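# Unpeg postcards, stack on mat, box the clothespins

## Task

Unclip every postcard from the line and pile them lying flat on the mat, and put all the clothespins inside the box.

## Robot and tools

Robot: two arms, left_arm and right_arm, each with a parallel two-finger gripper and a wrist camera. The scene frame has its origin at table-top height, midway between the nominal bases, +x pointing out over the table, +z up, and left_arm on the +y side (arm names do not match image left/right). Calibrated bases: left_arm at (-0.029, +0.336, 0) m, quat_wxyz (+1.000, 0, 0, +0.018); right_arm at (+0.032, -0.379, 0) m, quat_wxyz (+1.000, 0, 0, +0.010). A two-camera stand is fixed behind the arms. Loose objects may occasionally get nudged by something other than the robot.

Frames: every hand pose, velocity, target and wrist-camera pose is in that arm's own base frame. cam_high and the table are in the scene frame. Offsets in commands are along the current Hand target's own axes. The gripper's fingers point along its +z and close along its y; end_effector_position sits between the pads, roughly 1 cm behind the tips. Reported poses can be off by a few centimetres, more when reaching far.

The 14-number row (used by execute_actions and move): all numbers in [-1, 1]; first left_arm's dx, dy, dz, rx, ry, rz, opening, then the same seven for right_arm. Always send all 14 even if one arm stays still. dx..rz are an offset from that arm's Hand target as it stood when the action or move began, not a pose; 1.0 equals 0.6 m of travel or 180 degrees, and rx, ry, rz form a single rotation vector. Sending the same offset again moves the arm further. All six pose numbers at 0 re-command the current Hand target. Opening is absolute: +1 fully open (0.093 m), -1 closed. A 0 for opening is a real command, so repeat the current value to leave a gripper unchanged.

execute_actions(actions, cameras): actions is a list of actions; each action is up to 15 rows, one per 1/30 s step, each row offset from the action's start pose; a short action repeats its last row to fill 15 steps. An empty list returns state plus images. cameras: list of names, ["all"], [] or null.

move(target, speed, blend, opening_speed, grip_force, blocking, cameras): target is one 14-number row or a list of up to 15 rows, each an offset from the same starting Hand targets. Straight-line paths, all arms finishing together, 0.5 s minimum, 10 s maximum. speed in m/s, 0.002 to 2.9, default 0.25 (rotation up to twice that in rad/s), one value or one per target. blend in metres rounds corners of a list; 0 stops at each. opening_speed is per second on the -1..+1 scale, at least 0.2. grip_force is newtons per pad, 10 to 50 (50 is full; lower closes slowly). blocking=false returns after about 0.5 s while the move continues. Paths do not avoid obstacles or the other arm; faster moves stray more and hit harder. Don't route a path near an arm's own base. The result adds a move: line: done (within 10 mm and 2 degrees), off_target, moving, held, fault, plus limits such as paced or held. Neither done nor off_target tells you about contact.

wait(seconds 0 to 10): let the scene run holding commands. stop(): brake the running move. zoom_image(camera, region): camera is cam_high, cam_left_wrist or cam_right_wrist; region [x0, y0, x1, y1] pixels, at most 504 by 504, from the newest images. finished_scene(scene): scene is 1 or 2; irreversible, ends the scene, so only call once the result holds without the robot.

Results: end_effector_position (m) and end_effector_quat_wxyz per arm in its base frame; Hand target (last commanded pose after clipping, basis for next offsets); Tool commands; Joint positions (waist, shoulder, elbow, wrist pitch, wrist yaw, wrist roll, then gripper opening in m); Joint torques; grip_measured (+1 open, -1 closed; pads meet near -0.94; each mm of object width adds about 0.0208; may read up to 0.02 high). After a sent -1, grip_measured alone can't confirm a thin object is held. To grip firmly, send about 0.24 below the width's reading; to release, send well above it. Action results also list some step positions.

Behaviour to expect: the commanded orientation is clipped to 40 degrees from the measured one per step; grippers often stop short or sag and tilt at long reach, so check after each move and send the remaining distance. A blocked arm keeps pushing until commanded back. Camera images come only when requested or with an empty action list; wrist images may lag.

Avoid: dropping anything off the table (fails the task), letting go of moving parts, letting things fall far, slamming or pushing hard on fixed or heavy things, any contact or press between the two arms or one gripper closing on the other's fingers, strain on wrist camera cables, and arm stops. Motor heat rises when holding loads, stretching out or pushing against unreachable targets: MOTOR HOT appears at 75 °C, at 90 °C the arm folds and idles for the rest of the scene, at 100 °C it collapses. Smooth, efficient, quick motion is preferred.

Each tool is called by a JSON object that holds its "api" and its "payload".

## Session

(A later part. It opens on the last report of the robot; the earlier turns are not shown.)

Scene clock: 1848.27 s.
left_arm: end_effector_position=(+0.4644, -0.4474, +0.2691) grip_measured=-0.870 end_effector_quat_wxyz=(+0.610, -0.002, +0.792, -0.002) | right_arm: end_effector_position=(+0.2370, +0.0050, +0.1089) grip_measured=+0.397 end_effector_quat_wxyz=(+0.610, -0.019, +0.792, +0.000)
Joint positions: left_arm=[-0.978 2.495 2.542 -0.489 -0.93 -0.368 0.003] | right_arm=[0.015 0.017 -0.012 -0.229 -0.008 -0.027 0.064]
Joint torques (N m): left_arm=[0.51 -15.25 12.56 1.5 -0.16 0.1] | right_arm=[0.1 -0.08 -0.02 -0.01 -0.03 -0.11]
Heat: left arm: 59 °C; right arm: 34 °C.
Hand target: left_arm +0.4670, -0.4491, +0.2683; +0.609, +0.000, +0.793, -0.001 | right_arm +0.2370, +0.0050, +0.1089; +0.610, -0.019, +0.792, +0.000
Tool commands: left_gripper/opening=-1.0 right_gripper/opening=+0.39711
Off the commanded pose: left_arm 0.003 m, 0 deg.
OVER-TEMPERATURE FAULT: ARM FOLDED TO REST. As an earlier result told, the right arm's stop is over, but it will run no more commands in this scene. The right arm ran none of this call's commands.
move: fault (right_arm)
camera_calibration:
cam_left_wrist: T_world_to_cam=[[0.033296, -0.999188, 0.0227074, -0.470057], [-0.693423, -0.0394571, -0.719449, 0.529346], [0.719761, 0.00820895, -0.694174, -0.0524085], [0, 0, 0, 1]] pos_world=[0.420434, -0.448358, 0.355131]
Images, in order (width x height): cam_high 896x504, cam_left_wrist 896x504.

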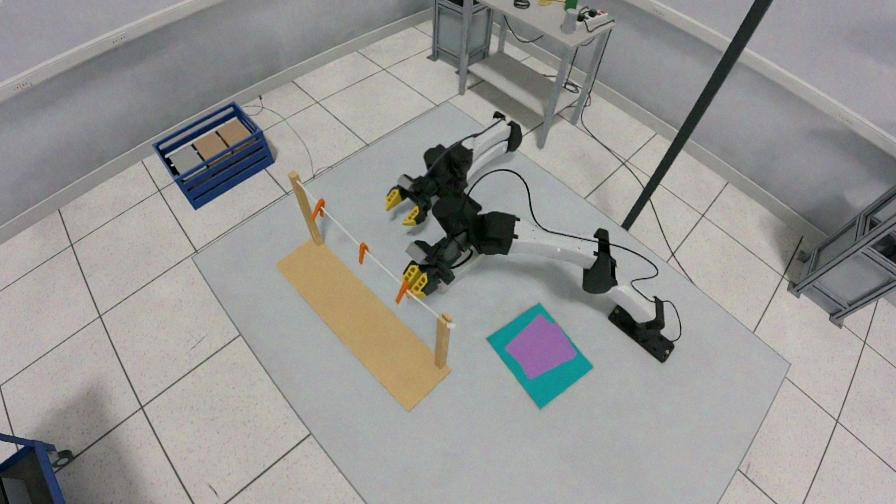

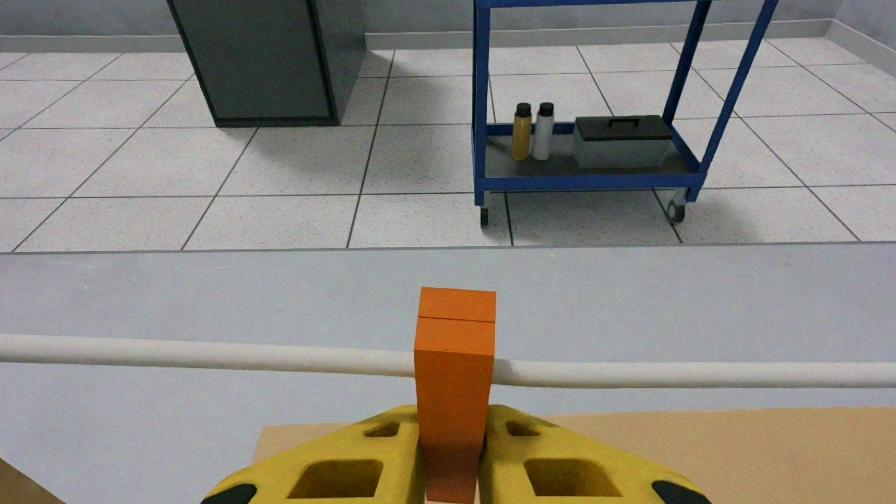

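{"api": "move", "payload": {"target": [0.0725,0,0.0193,0,0,0,-1,0,0,0,0,0,0,0.4], "speed": 0.04, "cameras": ["cam_high","cam_left_wrist"]}}

{"api": "zoom_image", "payload": {"camera": "cam_high", "region": [360, 220, 540, 380]}}

Scene clock: 1864.53 s.
left_arm: end_effector_position=(+0.4697, -0.4490, +0.2551) grip_measured=-0.884 end_effector_quat_wxyz=(+0.635, -0.036, +0.771, -0.028) | right_arm: end_effector_position=(+0.2370, +0.0050, +0.1089) grip_measured=+0.397 end_effector_quat_wxyz=(+0.610, -0.019, +0.792, +0.000)
Joint positions: left_arm=[-0.976 2.445 2.32 -0.211 -0.952 -0.368 0.003] | right_arm=[0.015 0.017 -0.012 -0.229 -0.008 -0.027 0.064]
Joint torques (N m): left_arm=[0.34 -16.58 5.64 1.05 0.11 0.07] | right_arm=[0.1 -0.03 -0.09 -0.02 -0.03 -0.11]
Heat: left arm: 64 °C; right arm: 34 °C.
Hand target: left_arm +0.4669, -0.4491, +0.2233; +0.609, +0.000, +0.793, -0.001 | right_arm +0.2370, +0.0050, +0.1089; +0.610, -0.019, +0.792, +0.000
Tool commands: left_gripper/opening=-1.0 right_gripper/opening=+0.39711
Off the commanded pose: left_arm 0.032 m, 7 deg.
OVER-TEMPERATURE FAULT: ARM FOLDED TO REST. As an earlier result told, the right arm's stop is over, but it will run no more commands in this scene. The right arm ran none of this call's commands.
move: fault (right_arm), off_target (left_arm)
camera_calibration:
cam_left_wrist: T_world_to_cam=[[0.0516731, -0.992806, 0.108007, -0.499107], [-0.642686, -0.115839, -0.757322, 0.474361], [0.764385, -0.0302815, -0.644048, -0.116997], [0, 0, 0, 1]] pos_world=[0.420086, -0.44411, 0.3378]
Images, in order (width x height): cam_high 896x504, cam_left_wrist 896x504.

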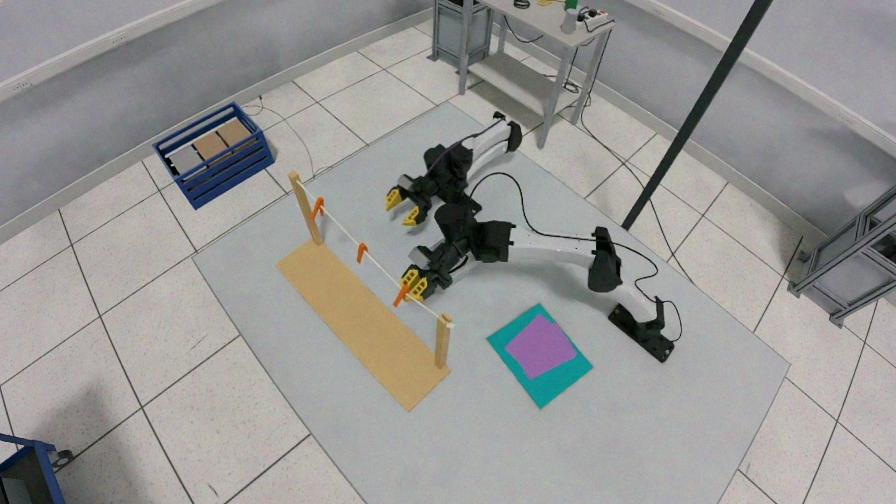

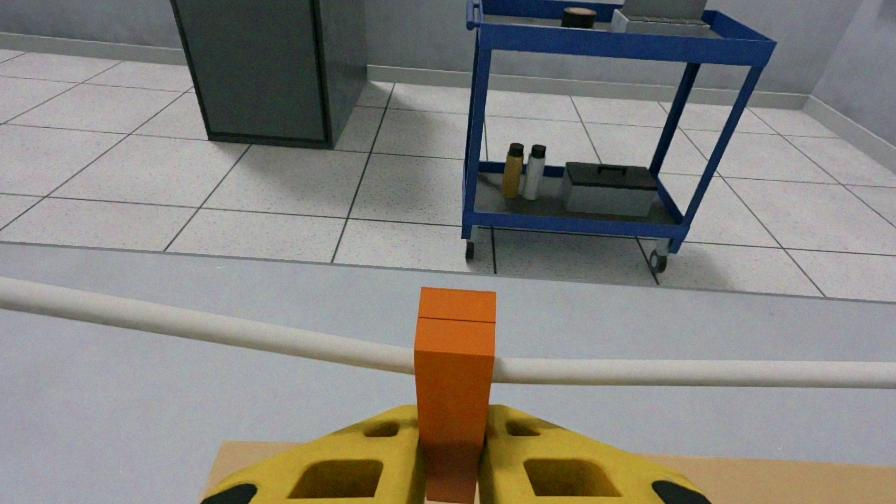

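Scaled by 2.800 from the camera's 896x504 image, which has a finer 1280x720 frame.

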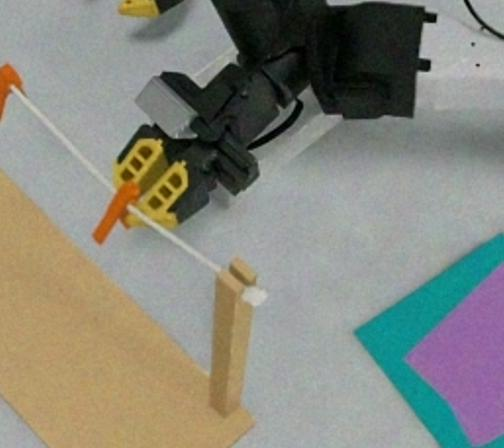

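{"api": "move", "payload": {"target": [[-0.0757,0,-0.0202,0,0,0,-1,0,0,0,0,0,0,0.4],[-0.0757,0,-0.0202,0,0,0,0.6,0,0,0,0,0,0,0.4],[-0.0327,0,-0.1812,0,0,0,0.6,0,0,0,0,0,0,0.4]], "speed": [0.04,0.05,0.15], "opening_speed": 1.0}}

{"api": "move", "payload": {"target": [0.084,0.0152,0.0105,0.0336,-0.4656,0.5342,1,0,0,0,0,0,0,0.4], "speed": 0.35, "cameras": ["cam_high","cam_left_wrist"]}}

{"api": "zoom_image", "payload": {"camera": "cam_left_wrist", "region": [250, 0, 750, 500]}}

Scene clock: 1940.70 s.
left_arm: end_effector_position=(+0.3680, -0.4565, +0.2567) grip_measured=+0.599 end_effector_quat_wxyz=(+0.602, +0.016, +0.798, +0.008) | right_arm: end_effector_position=(+0.2370, +0.0050, +0.1089) grip_measured=+0.397 end_effector_quat_wxyz=(+0.610, -0.019, +0.792, +0.000)
Joint positions: left_arm=[-1.146 2.26 2.129 -0.467 -1.062 -0.504 0.074] | right_arm=[0.015 0.017 -0.012 -0.229 -0.008 -0.027 0.064]
Joint torques (N m): left_arm=[0.47 -19.04 7.56 1.52 -0.45 -0.13] | right_arm=[0.17 -0.08 -0.02 -0.02 -0.03 -0.1]
Heat: left arm: 75 °C; right arm: 34 °C. Fold the left arm in close to its base, or ease its load, before you think long.
Hand target: left_arm +0.3671, -0.4489, +0.2703; +0.609, +0.000, +0.793, -0.001 | right_arm +0.2370, +0.0050, +0.1089; +0.610, -0.019, +0.792, +0.000
Tool commands: left_gripper/opening=+0.6 right_gripper/opening=+0.39711
Off the commanded pose: left_arm 0.016 m, 2 deg.
OVER-TEMPERATURE FAULT: ARM FOLDED TO REST. As an earlier result told, the right arm's stop is over, but it will run no more commands in this scene. The right arm ran none of this call's commands.
MOTOR HOT: joint 2 (shoulder) of the left arm reports 75 °C; the controller's stop level is 90 °C. To cool a motor, set the load down, stop pushing, or move to a pose that needs little force.
move: fault (right_arm), off_target (left_arm)

Scene clock: 1944.77 s.
left_arm: end_effector_position=(+0.3632, -0.4431, +0.2107) grip_measured=+1.000 end_effector_quat_wxyz=(+0.736, +0.565, -0.001, +0.373) | right_arm: end_effector_position=(+0.2370, +0.0050, +0.1089) grip_measured=+0.397 end_effector_quat_wxyz=(+0.610, -0.019, +0.792, +0.000)
Joint positions: left_arm=[-0.803 2.272 1.159 1.499 0.279 1.931 0.093] | right_arm=[0.015 0.017 -0.012 -0.229 -0.008 -0.027 0.064]
Joint torques (N m): left_arm=[0.59 -16.64 5.86 1.62 0.07 0.08] | right_arm=[0.08 -0.13 -0.02 0.01 -0.02 -0.09]
Heat: left arm: 74 °C; right arm: 34 °C. Fold the left arm in close to its base, or ease its load, before you think long.
Hand target: left_arm +0.3600, -0.4399, +0.2201; +0.736, +0.562, -0.010, +0.377 | right_arm +0.2370, +0.0050, +0.1089; +0.610, -0.019, +0.792, +0.000
Tool commands: left_gripper/opening=+1.0 right_gripper/opening=+0.39711
Off the commanded pose: left_arm 0.010 m, 1 deg.
OVER-TEMPERATURE FAULT: ARM FOLDED TO REST. As an earlier result told, the right arm's stop is over, but it will run no more commands in this scene. The right arm ran none of this call's commands.
MOTOR HOT: still on. Joint 2 (shoulder) of the left arm reports 74 °C.
move: fault (right_arm)
camera_calibration:
cam_left_wrist: T_world_to_cam=[[0.543582, -0.118516, -0.830947, -0.0763504], [0.444136, 0.880647, 0.164937, 0.225509], [0.712223, -0.45871, 0.531341, -0.482553], [0, 0, 0, 1]] pos_world=[0.285031, -0.428995, 0.155762]
Images, in order (width x height): cam_high 896x504, cam_left_wrist 896x504.

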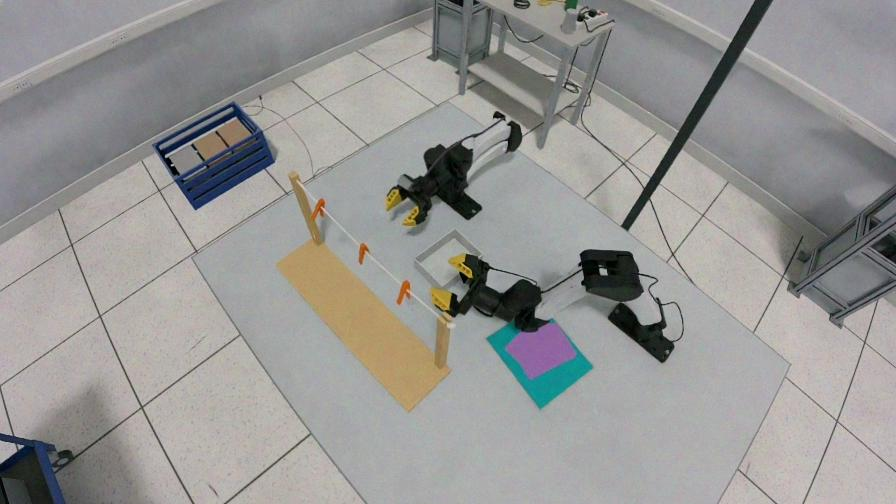

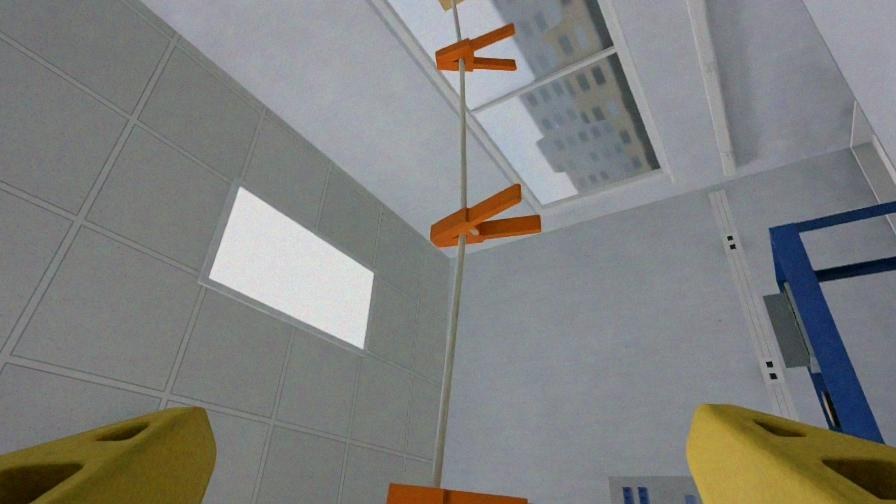

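Scaled by 1.008 from the camera's 896x504 image, which has a finer 1280x720 frame.

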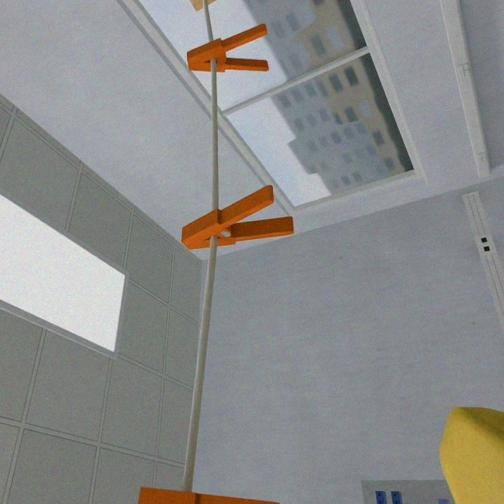

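{"api": "move", "payload": {"target": [-0.003,0.155,-0.388,0.176,-0.065,-0.12,1,0,0,0,0,0,0,0.4], "speed": 0.3}}

Scene clock: 1956.47 s.
left_arm: end_effector_position=(+0.2080, -0.2370, +0.1975) grip_measured=+1.000 end_effector_quat_wxyz=(+0.604, +0.770, +0.133, +0.159) | right_arm: end_effector_position=(+0.2370, +0.0050, +0.1089) grip_measured=+0.397 end_effector_quat_wxyz=(+0.610, -0.019, +0.792, +0.000)
Joint positions: left_arm=[-0.561 0.864 0.382 0.217 0.564 1.801 0.093] | right_arm=[0.015 0.017 -0.012 -0.229 -0.008 -0.027 0.064]
Joint torques (N m): left_arm=[0.83 -1.28 13.09 1.67 0.29 0.1] | right_arm=[0.17 -0.02 -0.1 0.01 0.01 -0.11]
Heat: left arm: 74 °C; right arm: 34 °C. Fold the left arm in close to its base, or ease its load, before you think long.
Hand target: left_arm +0.2107, -0.2388, +0.2095; +0.608, +0.767, +0.124, +0.165 | right_arm +0.2370, +0.0050, +0.1089; +0.610, -0.019, +0.792, +0.000
Tool commands: left_gripper/opening=+1.0 right_gripper/opening=+0.39711
Off the commanded pose: left_arm 0.012 m, 1 deg.
OVER-TEMPERATURE FAULT: ARM FOLDED TO REST. As an earlier result told, the right arm's stop is over, but it will run no more commands in this scene. The right arm ran none of this call's commands.
MOTOR HOT: still on. Joint 2 (shoulder) of the left arm reports 74 °C.
move: fault (right_arm), off_target (left_arm)

{"api": "move", "payload": {"target": [[0.0993,0.1,0.3942,-0.176,0.065,0.12,1,0,0,0,0,0,0,0.4],[0.189,0.1252,0.425,-0.176,0.065,0.12,1,0,0,0,0,0,0,0.4],[0.2603,0.1733,0.4438,-0.176,0.065,0.12,1,0,0,0,0,0,0,0.4]], "speed": [0.3,0.12,0.08], "blend": [0.02,0.01,0], "cameras": ["cam_high","cam_left_wrist"]}}

{"api": "zoom_image", "payload": {"camera": "cam_high", "region": [360, 220, 540, 380]}}

Scene clock: 2058.93 s.
left_arm: end_effector_position=(+0.4546, -0.4381, +0.2722) grip_measured=+1.000 end_effector_quat_wxyz=(+0.733, +0.561, -0.011, +0.384) | right_arm: end_effector_position=(+0.2370, +0.0050, +0.1089) grip_measured=+0.397 end_effector_quat_wxyz=(+0.610, -0.019, +0.792, +0.000)
Joint positions: left_arm=[-0.659 2.323 1.56 1.179 0.414 1.896 0.093] | right_arm=[0.015 0.017 -0.012 -0.229 -0.008 -0.027 0.064]
Joint torques (N m): left_arm=[0.85 -13.76 11.74 1.49 0.03 -0.18] | right_arm=[0.12 -0.2 -0.09 0 -0.03 -0.1]
Heat: left arm: 69 °C; right arm: 33 °C.
Hand target: left_arm +0.4598, -0.4392, +0.2720; +0.736, +0.562, -0.009, +0.377 | right_arm +0.2370, +0.0050, +0.1089; +0.610, -0.019, +0.792, +0.000
Tool commands: left_gripper/opening=+1.0 right_gripper/opening=+0.39711
Off the commanded pose: left_arm 0.005 m, 1 deg.
OVER-TEMPERATURE FAULT: ARM FOLDED TO REST. As an earlier result told, the right arm's stop is over, but it will run no more commands in this scene. The right arm ran none of this call's commands.
MOTOR HOT: cleared for the motors of the left arm.
move: fault (right_arm)
camera_calibration:
cam_left_wrist: T_world_to_cam=[[0.567754, -0.110936, -0.815689, -0.0860626], [0.433867, 0.882407, 0.18198, 0.171223], [0.699582, -0.45722, 0.549122, -0.576405], [0, 0, 0, 1]] pos_world=[0.377817, -0.42418, 0.215157]
Images, in order (width x height): cam_high 896x504, cam_left_wrist 896x504.

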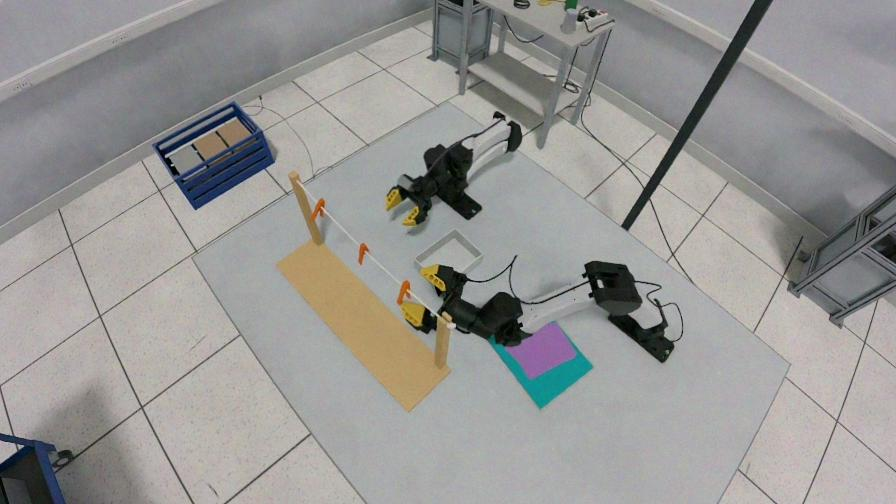

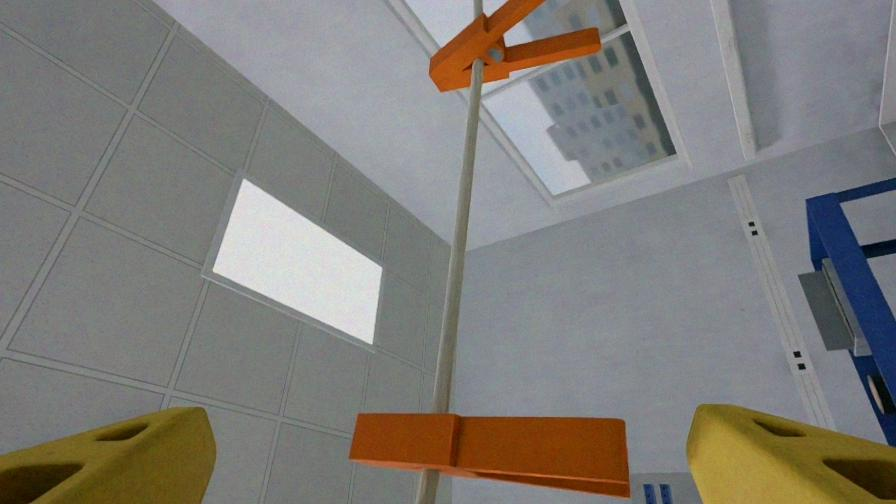

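Scaled by 2.800 from the camera's 896x504 image, which has a finer 1280x720 frame.

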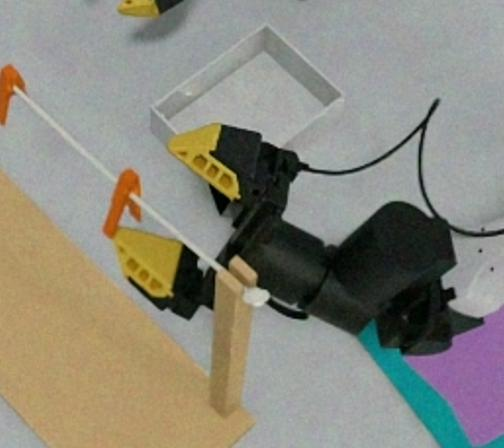

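{"api": "move", "payload": {"target": [[0.0225,-0.0183,0.0167,0,0,0,1,0,0,0,0,0,0,0.4],[0.0225,-0.0183,0.0167,0,0,0,-1,0,0,0,0,0,0,0.4]], "speed": 0.05, "opening_speed": 0.8, "cameras": ["cam_high","cam_left_wrist"]}}

{"api": "zoom_image", "payload": {"camera": "cam_high", "region": [360, 220, 540, 380]}}

Scene clock: 2137.27 s.
left_arm: end_effector_position=(+0.4741, -0.4408, +0.2730) grip_measured=+0.161 end_effector_quat_wxyz=(+0.733, +0.562, -0.011, +0.383) | right_arm: end_effector_position=(+0.2370, +0.0050, +0.1089) grip_measured=+0.397 end_effector_quat_wxyz=(+0.610, -0.019, +0.792, +0.000)
Joint positions: left_arm=[-0.64 2.382 1.671 1.13 0.433 1.886 0.053] | right_arm=[0.015 0.017 -0.012 -0.229 -0.008 -0.027 0.064]
Joint torques (N m): left_arm=[0.99 -14.24 12.03 1.48 0.02 -0.18] | right_arm=[0.1 -0.05 -0.02 -0.01 -0.02 -0.13]
Heat: left arm: 70 °C; right arm: 33 °C.
Hand target: left_arm +0.4797, -0.4412, +0.2724; +0.736, +0.562, -0.009, +0.377 | right_arm +0.2370, +0.0050, +0.1089; +0.610, -0.019, +0.792, +0.000
Tool commands: left_gripper/opening=-1.0 right_gripper/opening=+0.39711
Off the commanded pose: left_arm 0.006 m, 1 deg.
OVER-TEMPERATURE FAULT: ARM FOLDED TO REST. As an earlier result told, the right arm's stop is over, but it will run no more commands in this scene. The right arm ran none of this call's commands.
move: fault (right_arm)
camera_calibration:
cam_left_wrist: T_world_to_cam=[[0.566966, -0.111702, -0.816133, -0.0966057], [0.435096, 0.881889, 0.181558, 0.164275], [0.699458, -0.458033, 0.548602, -0.591916], [0, 0, 0, 1]] pos_world=[0.397317, -0.42678, 0.216058]
Images, in order (width x height): cam_high 896x504, cam_left_wrist 896x504.

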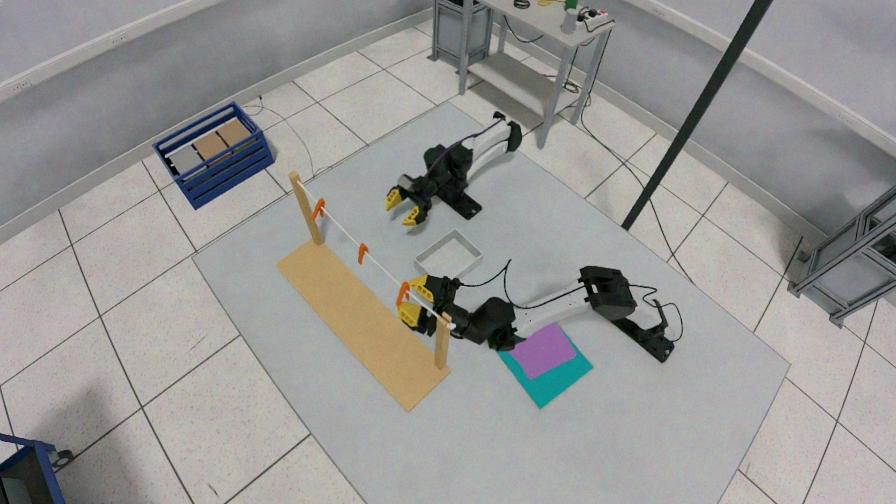

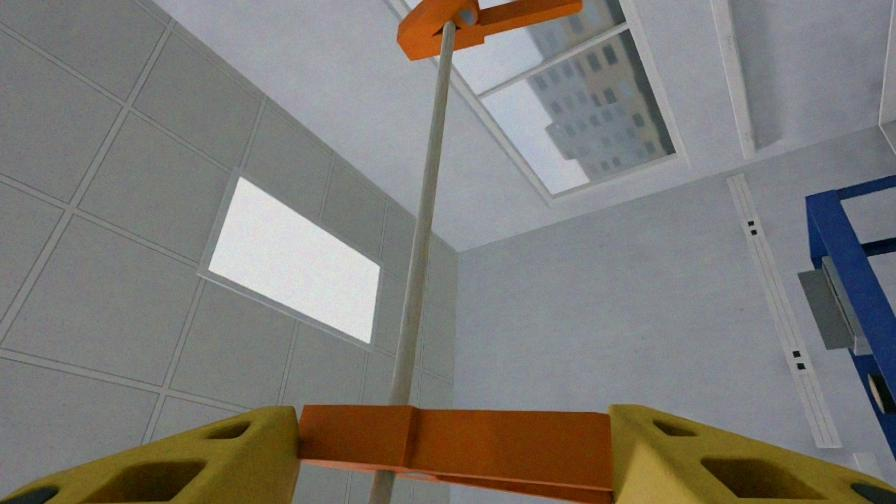

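Scaled by 2.800 from the camera's 896x504 image, which has a finer 1280x720 frame.

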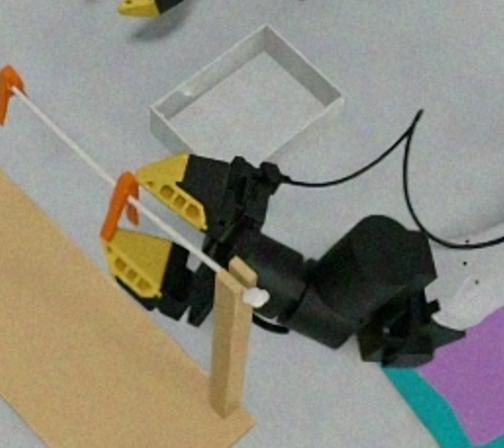

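{"api": "move", "payload": {"target": [[0,0,0,0,0,0,1,0,0,0,0,0,0,0.4],[-0.085,0,-0.0558,0,0,0,1,0,0,0,0,0,0,0.4],[-0.1825,0.1012,-0.1518,-0.0336,0.4656,-0.5342,1,0,0,0,0,0,0,0.4]], "speed": [0.1,0.1,0.4], "blend": [0,0.02,0]}}

{"api": "move", "payload": {"target": [0.0343,0.0122,0.1275,0.3107,-0.1952,-0.4052,1,0,0,0,0,0,0,0.4], "speed": 0.3, "cameras": ["cam_high","cam_left_wrist"]}}

{"api": "zoom_image", "payload": {"camera": "cam_high", "region": [360, 220, 540, 380]}}

Scene clock: 2234.80 s.
left_arm: end_effector_position=(+0.3285, -0.4147, +0.2350) grip_measured=+1.000 end_effector_quat_wxyz=(+0.609, +0.008, +0.793, +0.012) | right_arm: end_effector_position=(+0.2370, +0.0050, +0.1089) grip_measured=+0.397 end_effector_quat_wxyz=(+0.610, -0.019, +0.792, +0.000)
Joint positions: left_arm=[-1.192 2.033 1.683 -0.285 -1.123 -0.557 0.093] | right_arm=[0.015 0.017 -0.012 -0.229 -0.008 -0.027 0.064]
Joint torques (N m): left_arm=[0.25 -12.62 12.56 1.28 -0.24 -0.14] | right_arm=[0.05 -0.09 -0.03 0.01 -0.02 -0.1]
Heat: left arm: 70 °C; right arm: 33 °C.
Hand target: left_arm +0.3297, -0.4198, +0.2408; +0.609, +0.000, +0.793, -0.001 | right_arm +0.2370, +0.0050, +0.1089; +0.610, -0.019, +0.792, +0.000
Tool commands: left_gripper/opening=+1.0 right_gripper/opening=+0.39711
Off the commanded pose: left_arm 0.008 m, 2 deg.
OVER-TEMPERATURE FAULT: ARM FOLDED TO REST. As an earlier result told, the right arm's stop is over, but it will run no more commands in this scene. The right arm ran none of this call's commands.
move: fault (right_arm)

Scene clock: 2238.50 s.
left_arm: end_effector_position=(+0.3978, -0.4164, +0.1874) grip_measured=+1.000 end_effector_quat_wxyz=(+0.549, -0.225, +0.533, -0.603) | right_arm: end_effector_position=(+0.2370, +0.0050, +0.1089) grip_measured=+0.397 end_effector_quat_wxyz=(+0.610, -0.019, +0.792, +0.000)
Joint positions: left_arm=[-0.944 2.351 1.215 1.517 -0.481 -1.048 0.093] | right_arm=[0.015 0.017 -0.012 -0.229 -0.008 -0.027 0.064]
Joint torques (N m): left_arm=[0.59 -12.42 9.5 2.27 0.08 -0.06] | right_arm=[0.08 -0.17 -0.01 -0.04 -0.04 -0.1]
Heat: left arm: 69 °C; right arm: 33 °C.
Hand target: left_arm +0.3984, -0.4125, +0.2013; +0.612, -0.183, +0.353, -0.684 | right_arm +0.2370, +0.0050, +0.1089; +0.610, -0.019, +0.792, +0.000
Tool commands: left_gripper/opening=+1.0 right_gripper/opening=+0.39711
Off the commanded pose: left_arm 0.014 m, 24 deg.
OVER-TEMPERATURE FAULT: ARM FOLDED TO REST. As an earlier result told, the right arm's stop is over, but it will run no more commands in this scene. The right arm ran none of this call's commands.
joint sent to its limit (left arm) — joint 4 (wrist pitch), upper limit. The joint targets are off in orientation, not in position.
move: fault (right_arm), off_target (left_arm)
camera_calibration:
cam_left_wrist: T_world_to_cam=[[-0.391774, -0.160239, 0.906, -0.082184], [-0.688987, -0.601516, -0.40432, 0.130671], [0.609762, -0.782625, 0.125256, -0.500561], [0, 0, 0, 1]] pos_world=[0.363056, -0.326319, 0.18999]
Images, in order (width x height): cam_high 896x504, cam_left_wrist 896x504.

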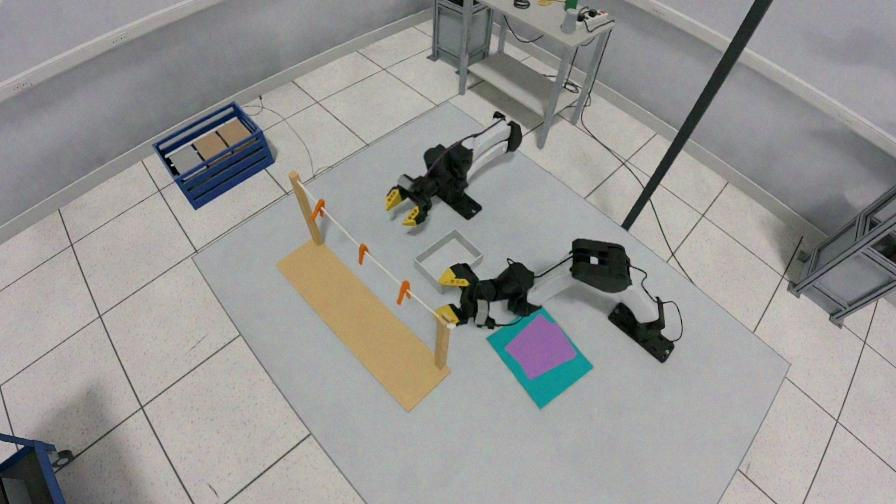

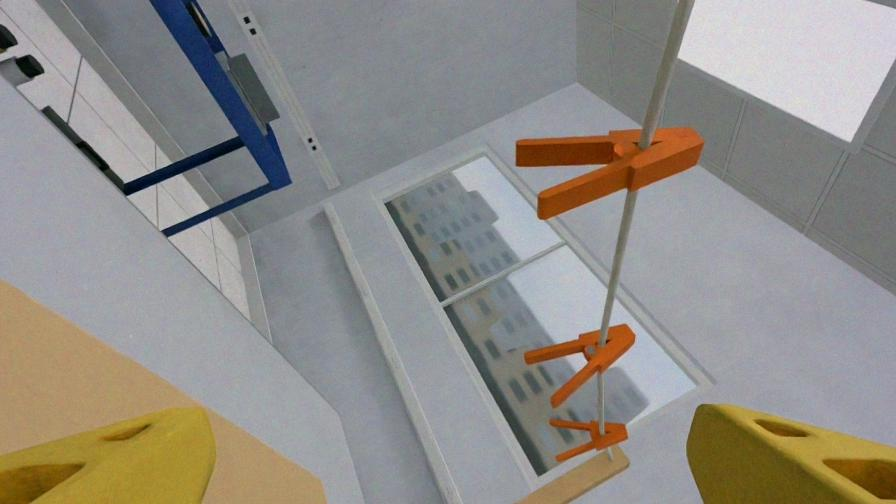

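Scaled by 2.800 from the camera's 896x504 image, which has a finer 1280x720 frame.

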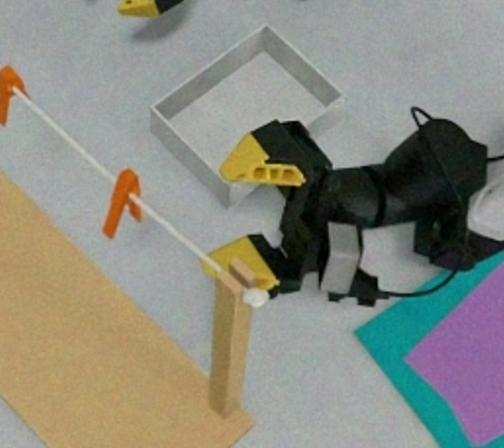

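{"api": "move", "payload": {"target": [-0.0048,-0.0048,0.1567,0,0,0,1,0,0,0,0,0,0,0.4], "speed": 0.08, "cameras": ["cam_high","cam_left_wrist"]}}

{"api": "zoom_image", "payload": {"camera": "cam_high", "region": [360, 220, 540, 380]}}

Scene clock: 2273.07 s.
left_arm: end_effector_position=(+0.4647, -0.4430, +0.2562) grip_measured=+1.000 end_effector_quat_wxyz=(+0.598, -0.193, +0.398, -0.668) | right_arm: end_effector_position=(+0.2370, +0.0050, +0.1089) grip_measured=+0.397 end_effector_quat_wxyz=(+0.610, -0.019, +0.792, +0.000)
Joint positions: left_arm=[-0.855 2.636 1.828 1.517 -0.364 -0.996 0.093] | right_arm=[0.015 0.017 -0.012 -0.229 -0.008 -0.027 0.064]
Joint torques (N m): left_arm=[0.96 -15.12 10.93 1.92 0.32 0.22] | right_arm=[0.17 -0.02 -0.02 -0.02 -0.05 -0.12]
Heat: left arm: 68 °C; right arm: 33 °C.
Hand target: left_arm +0.4610, -0.4342, +0.2679; +0.612, -0.183, +0.354, -0.684 | right_arm +0.2370, +0.0050, +0.1089; +0.610, -0.019, +0.792, +0.000
Tool commands: left_gripper/opening=+1.0 right_gripper/opening=+0.39711
Off the commanded pose: left_arm 0.015 m, 6 deg.
OVER-TEMPERATURE FAULT: ARM FOLDED TO REST. As an earlier result told, the right arm's stop is over, but it will run no more commands in this scene. The right arm ran none of this call's commands.
joint sent to its limit (left arm) — joint 4 (wrist pitch), upper limit. The joint targets still meet the commanded pose.
move: fault (right_arm), off_target (left_arm)
camera_calibration:
cam_left_wrist: T_world_to_cam=[[-0.620139, -0.0165765, 0.784317, 0.0784723], [-0.563232, -0.686524, -0.459842, 0.106794], [0.546075, -0.726918, 0.416404, -0.59115], [0, 0, 0, 1]] pos_world=[0.431626, -0.3551, 0.233718]
Images, in order (width x height): cam_high 896x504, cam_left_wrist 896x504.

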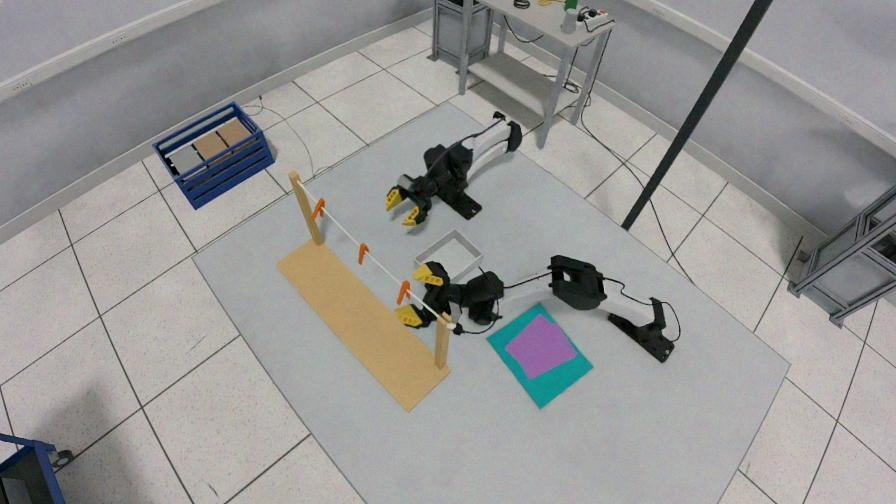

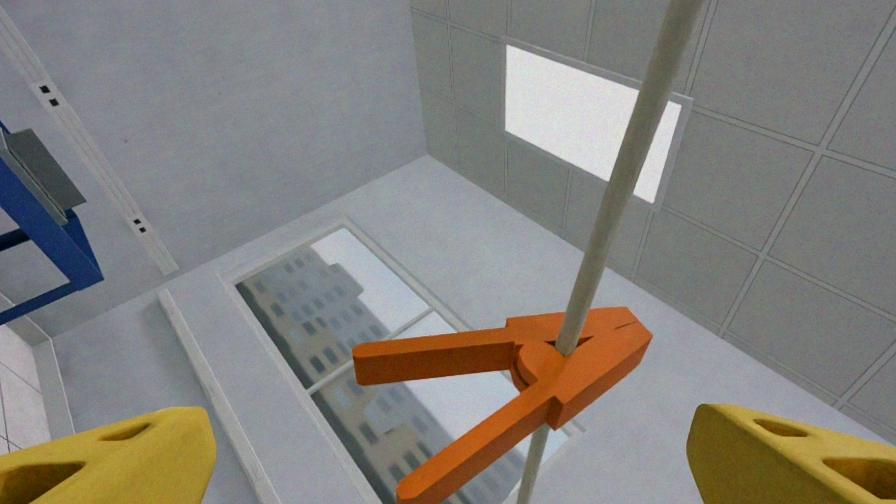

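Scaled by 2.800 from the camera's 896x504 image, which has a finer 1280x720 frame.

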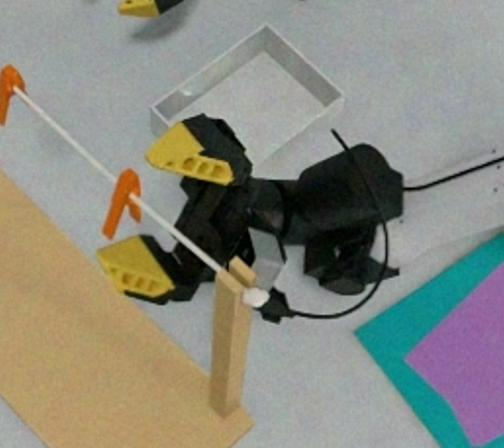

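{"api": "move", "payload": {"target": [[0.0012,-0.0178,0.0256,0,0,0,1,0,0,0,0,0,0,0.4],[0.0012,-0.0178,0.0256,0,0,0,-1,0,0,0,0,0,0,0.4]], "speed": 0.05, "opening_speed": 0.8, "cameras": ["cam_high","cam_left_wrist"]}}

{"api": "zoom_image", "payload": {"camera": "cam_high", "region": [360, 220, 540, 380]}}

Scene clock: 2369.50 s.
left_arm: end_effector_position=(+0.4634, -0.4429, +0.2819) grip_measured=-0.644 end_effector_quat_wxyz=(+0.603, -0.189, +0.370, -0.681) | right_arm: end_effector_position=(+0.2370, +0.0050, +0.1089) grip_measured=+0.397 end_effector_quat_wxyz=(+0.610, -0.019, +0.792, +0.000)
Joint positions: left_arm=[-0.855 2.638 1.897 1.514 -0.358 -0.988 0.014] | right_arm=[0.015 0.017 -0.012 -0.229 -0.008 -0.027 0.064]
Joint torques (N m): left_arm=[0.98 -15.19 10.96 1.44 0.33 0.22] | right_arm=[0.09 -0.05 -0.03 0.02 -0.01 -0.1]
Heat: left arm: 77 °C; right arm: 33 °C. Fold the left arm in close to its base, or ease its load, before you think long.
Hand target: left_arm +0.4638, -0.4389, +0.2858; +0.612, -0.183, +0.354, -0.684 | right_arm +0.2370, +0.0050, +0.1089; +0.610, -0.019, +0.792, +0.000
Tool commands: left_gripper/opening=-1.0 right_gripper/opening=+0.39711
Off the commanded pose: left_arm 0.006 m, 2 deg.
OVER-TEMPERATURE FAULT: ARM FOLDED TO REST. As an earlier result told, the right arm's stop is over, but it will run no more commands in this scene. The right arm ran none of this call's commands.
MOTOR HOT: joint 2 (shoulder) of the left arm reports 77 °C; the controller's stop level is 90 °C. To cool a motor, set the load down, stop pushing, or move to a pose that needs little force.
move: fault (right_arm)
camera_calibration:
cam_left_wrist: T_world_to_cam=[[-0.656834, 0.0145451, 0.753895, 0.0968812], [-0.540922, -0.705652, -0.457666, 0.0985178], [0.525331, -0.708409, 0.471364, -0.598707], [0, 0, 0, 1]] pos_world=[0.431444, -0.356019, 0.254259]
Images, in order (width x height): cam_high 896x504, cam_left_wrist 896x504.

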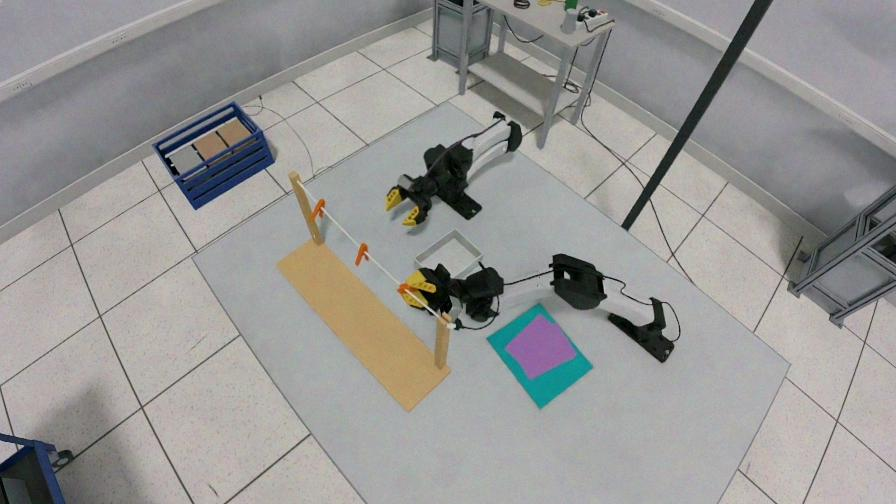

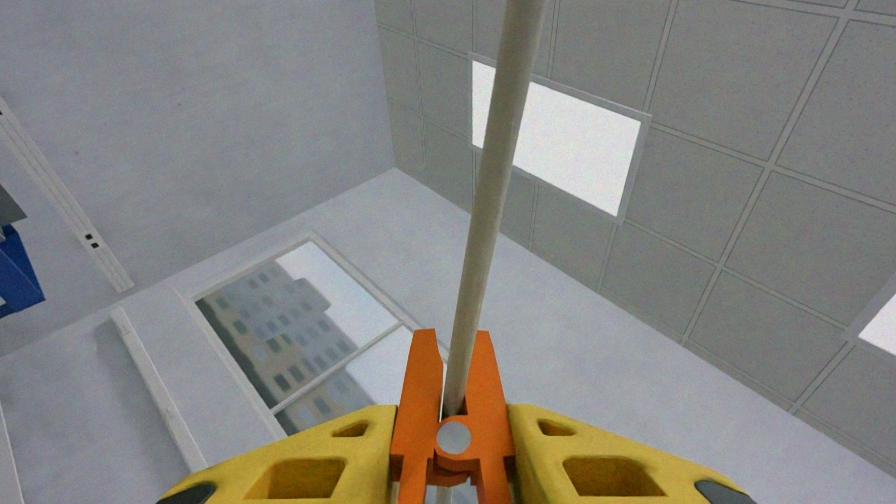

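Scaled by 2.800 from the camera's 896x504 image, which has a finer 1280x720 frame.

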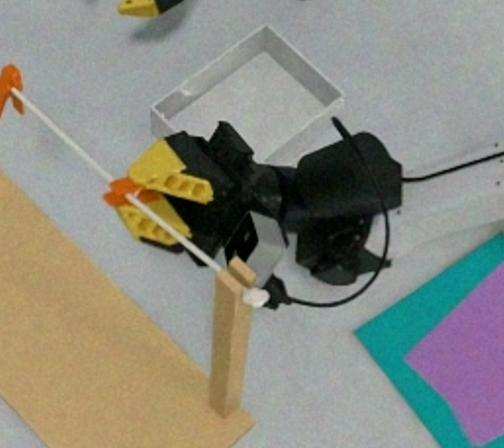

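{"api": "move", "payload": {"target": [[0,0,-0.1,0,0,0,-1,0,0,0,0,0,0,0.4],[-0.225,-0.1508,-0.377,-0.3107,0.1952,0.4052,-1,0,0,0,0,0,0,0.4]], "speed": [0.06,0.3], "blend": [0.01,0], "cameras": ["cam_high","cam_left_wrist"]}}

{"api": "zoom_image", "payload": {"camera": "cam_high", "region": [360, 220, 540, 380]}}

Scene clock: 2388.90 s.
left_arm: end_effector_position=(+0.2699, -0.2456, +0.2075) grip_measured=-0.660 end_effector_quat_wxyz=(+0.603, +0.014, +0.798, +0.010) | right_arm: end_effector_position=(+0.2370, +0.0050, +0.1089) grip_measured=+0.397 end_effector_quat_wxyz=(+0.610, -0.019, +0.792, +0.000)
Joint positions: left_arm=[-1.157 1.37 0.824 -0.068 -1.077 -0.522 0.014] | right_arm=[0.015 0.017 -0.012 -0.229 -0.008 -0.027 0.064]
Joint torques (N m): left_arm=[-0.36 -6.39 12.36 1.35 -0.46 -0.14] | right_arm=[0.05 -0.17 -0.02 0.01 -0.03 -0.09]
Heat: left arm: 77 °C; right arm: 33 °C. Fold the left arm in close to its base, or ease its load, before you think long.
Hand target: left_arm +0.2703, -0.2496, +0.2200; +0.609, +0.000, +0.793, -0.001 | right_arm +0.2370, +0.0050, +0.1089; +0.610, -0.019, +0.792, +0.000
Tool commands: left_gripper/opening=-1.0 right_gripper/opening=+0.39711
Off the commanded pose: left_arm 0.013 m, 2 deg.
OVER-TEMPERATURE FAULT: ARM FOLDED TO REST. As an earlier result told, the right arm's stop is over, but it will run no more commands in this scene. The right arm ran none of this call's commands.
MOTOR HOT: still on. Joint 2 (shoulder) of the left arm reports 77 °C.
move: fault (right_arm), off_target (left_arm)
camera_calibration:
cam_left_wrist: T_world_to_cam=[[0.0228283, -0.999604, -0.0164521, -0.249735], [-0.706441, -0.00448454, -0.707758, 0.367773], [0.707404, 0.0277793, -0.706263, 0.0538239], [0, 0, 0, 1]] pos_world=[0.227436, -0.249482, 0.2942]
Images, in order (width x height): cam_high 896x504, cam_left_wrist 896x504.

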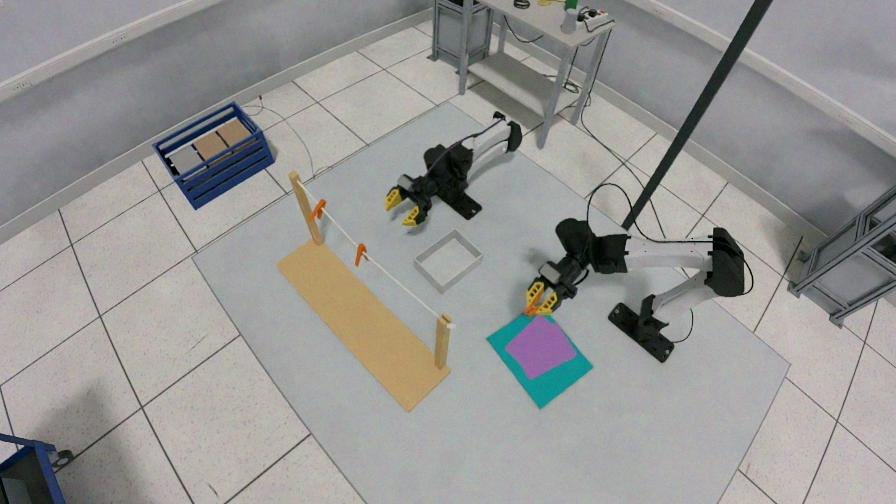

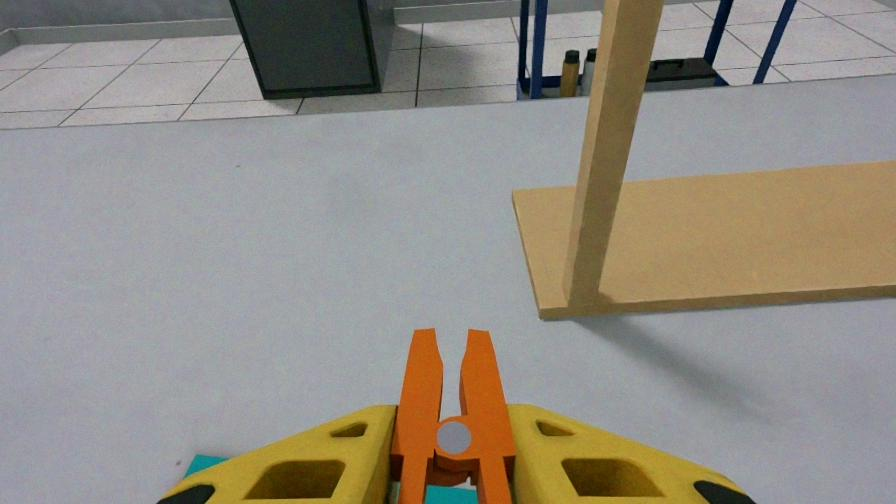

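Scaled by 2.800 from the camera's 896x504 image, which has a finer 1280x720 frame.

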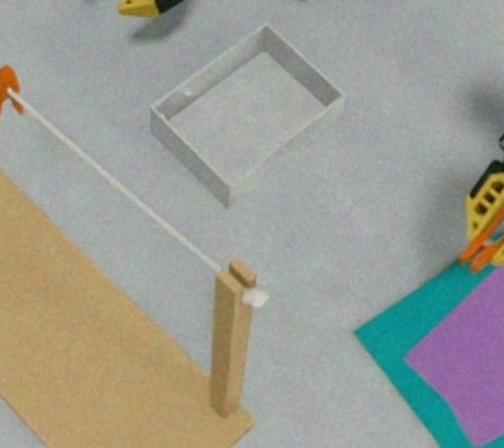

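{"api": "move", "payload": {"target": [0.0892,-0.3,-0.0107,0.28,0.2249,0.2146,-1,0,0,0,0,0,0,0.4], "speed": 0.3, "cameras": ["cam_high","cam_left_wrist"]}}

Scene clock: 2424.50 s.
left_arm: end_effector_position=(+0.2459, -0.4263, +0.1658) grip_measured=-0.660 end_effector_quat_wxyz=(+0.220, +0.495, +0.831, -0.130) | right_arm: end_effector_position=(+0.2370, +0.0050, +0.1089) grip_measured=+0.397 end_effector_quat_wxyz=(+0.610, -0.019, +0.792, +0.000)
Joint positions: left_arm=[-1.043 1.963 1.799 -0.891 0.014 0.028 0.014] | right_arm=[0.015 0.017 -0.012 -0.229 -0.008 -0.027 0.064]
Joint torques (N m): left_arm=[0.99 -11.06 12.3 1.1 0.16 0.17] | right_arm=[0.14 -0.06 -0.12 0.01 -0.05 -0.11]
Heat: left arm: 70 °C; right arm: 33 °C.
Hand target: left_arm +0.2500, -0.4297, +0.1700; +0.222, +0.498, +0.828, -0.134 | right_arm +0.2370, +0.0050, +0.1089; +0.610, -0.019, +0.792, +0.000
Tool commands: left_gripper/opening=-1.0 right_gripper/opening=+0.39711
Off the commanded pose: left_arm 0.007 m, 1 deg.
OVER-TEMPERATURE FAULT: ARM FOLDED TO REST. As an earlier result told, the right arm's stop is over, but it will run no more commands in this scene. The right arm ran none of this call's commands.
MOTOR HOT: cleared for the motors of the left arm.
move: fault (right_arm)
camera_calibration:
cam_left_wrist: T_world_to_cam=[[-0.861872, -0.506978, -0.0122498, -0.00356219], [-0.506913, 0.861958, -0.00820562, 0.524761], [0.0147189, -0.000862596, -0.999891, 0.253131], [0, 0, 0, 1]] pos_world=[0.259212, -0.45391, 0.257366]
Images, in order (width x height): cam_high 896x504, cam_left_wrist 896x504.

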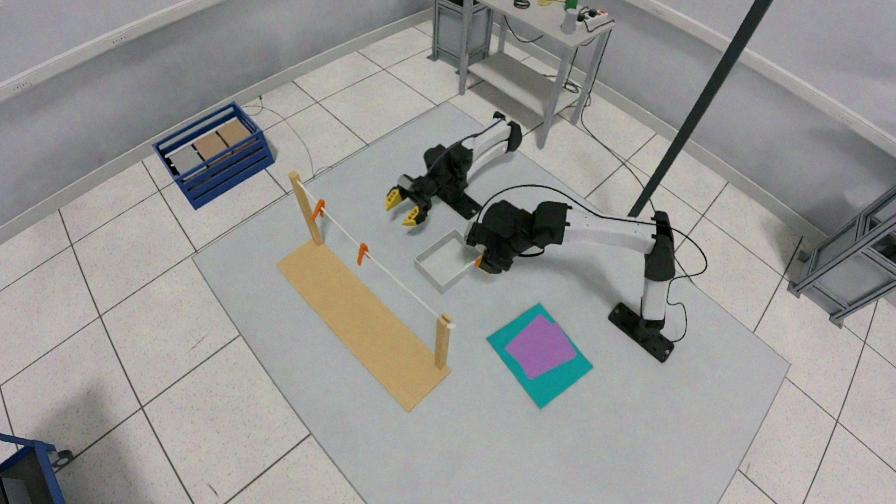

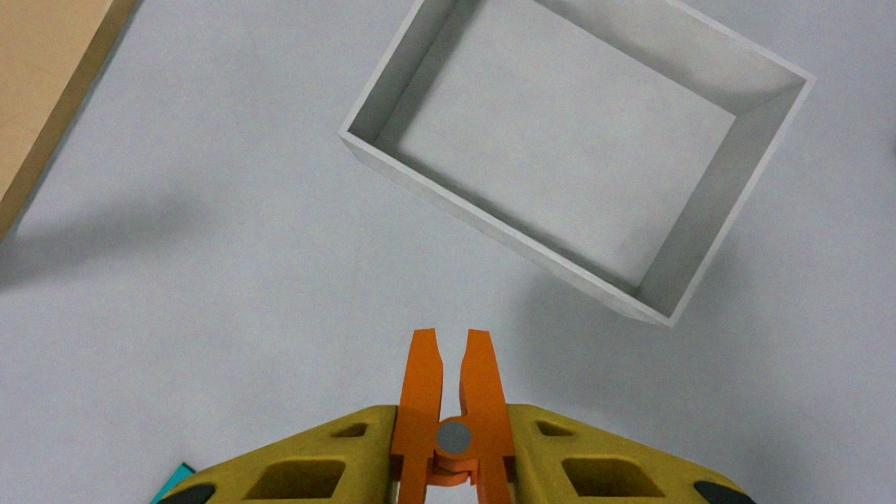

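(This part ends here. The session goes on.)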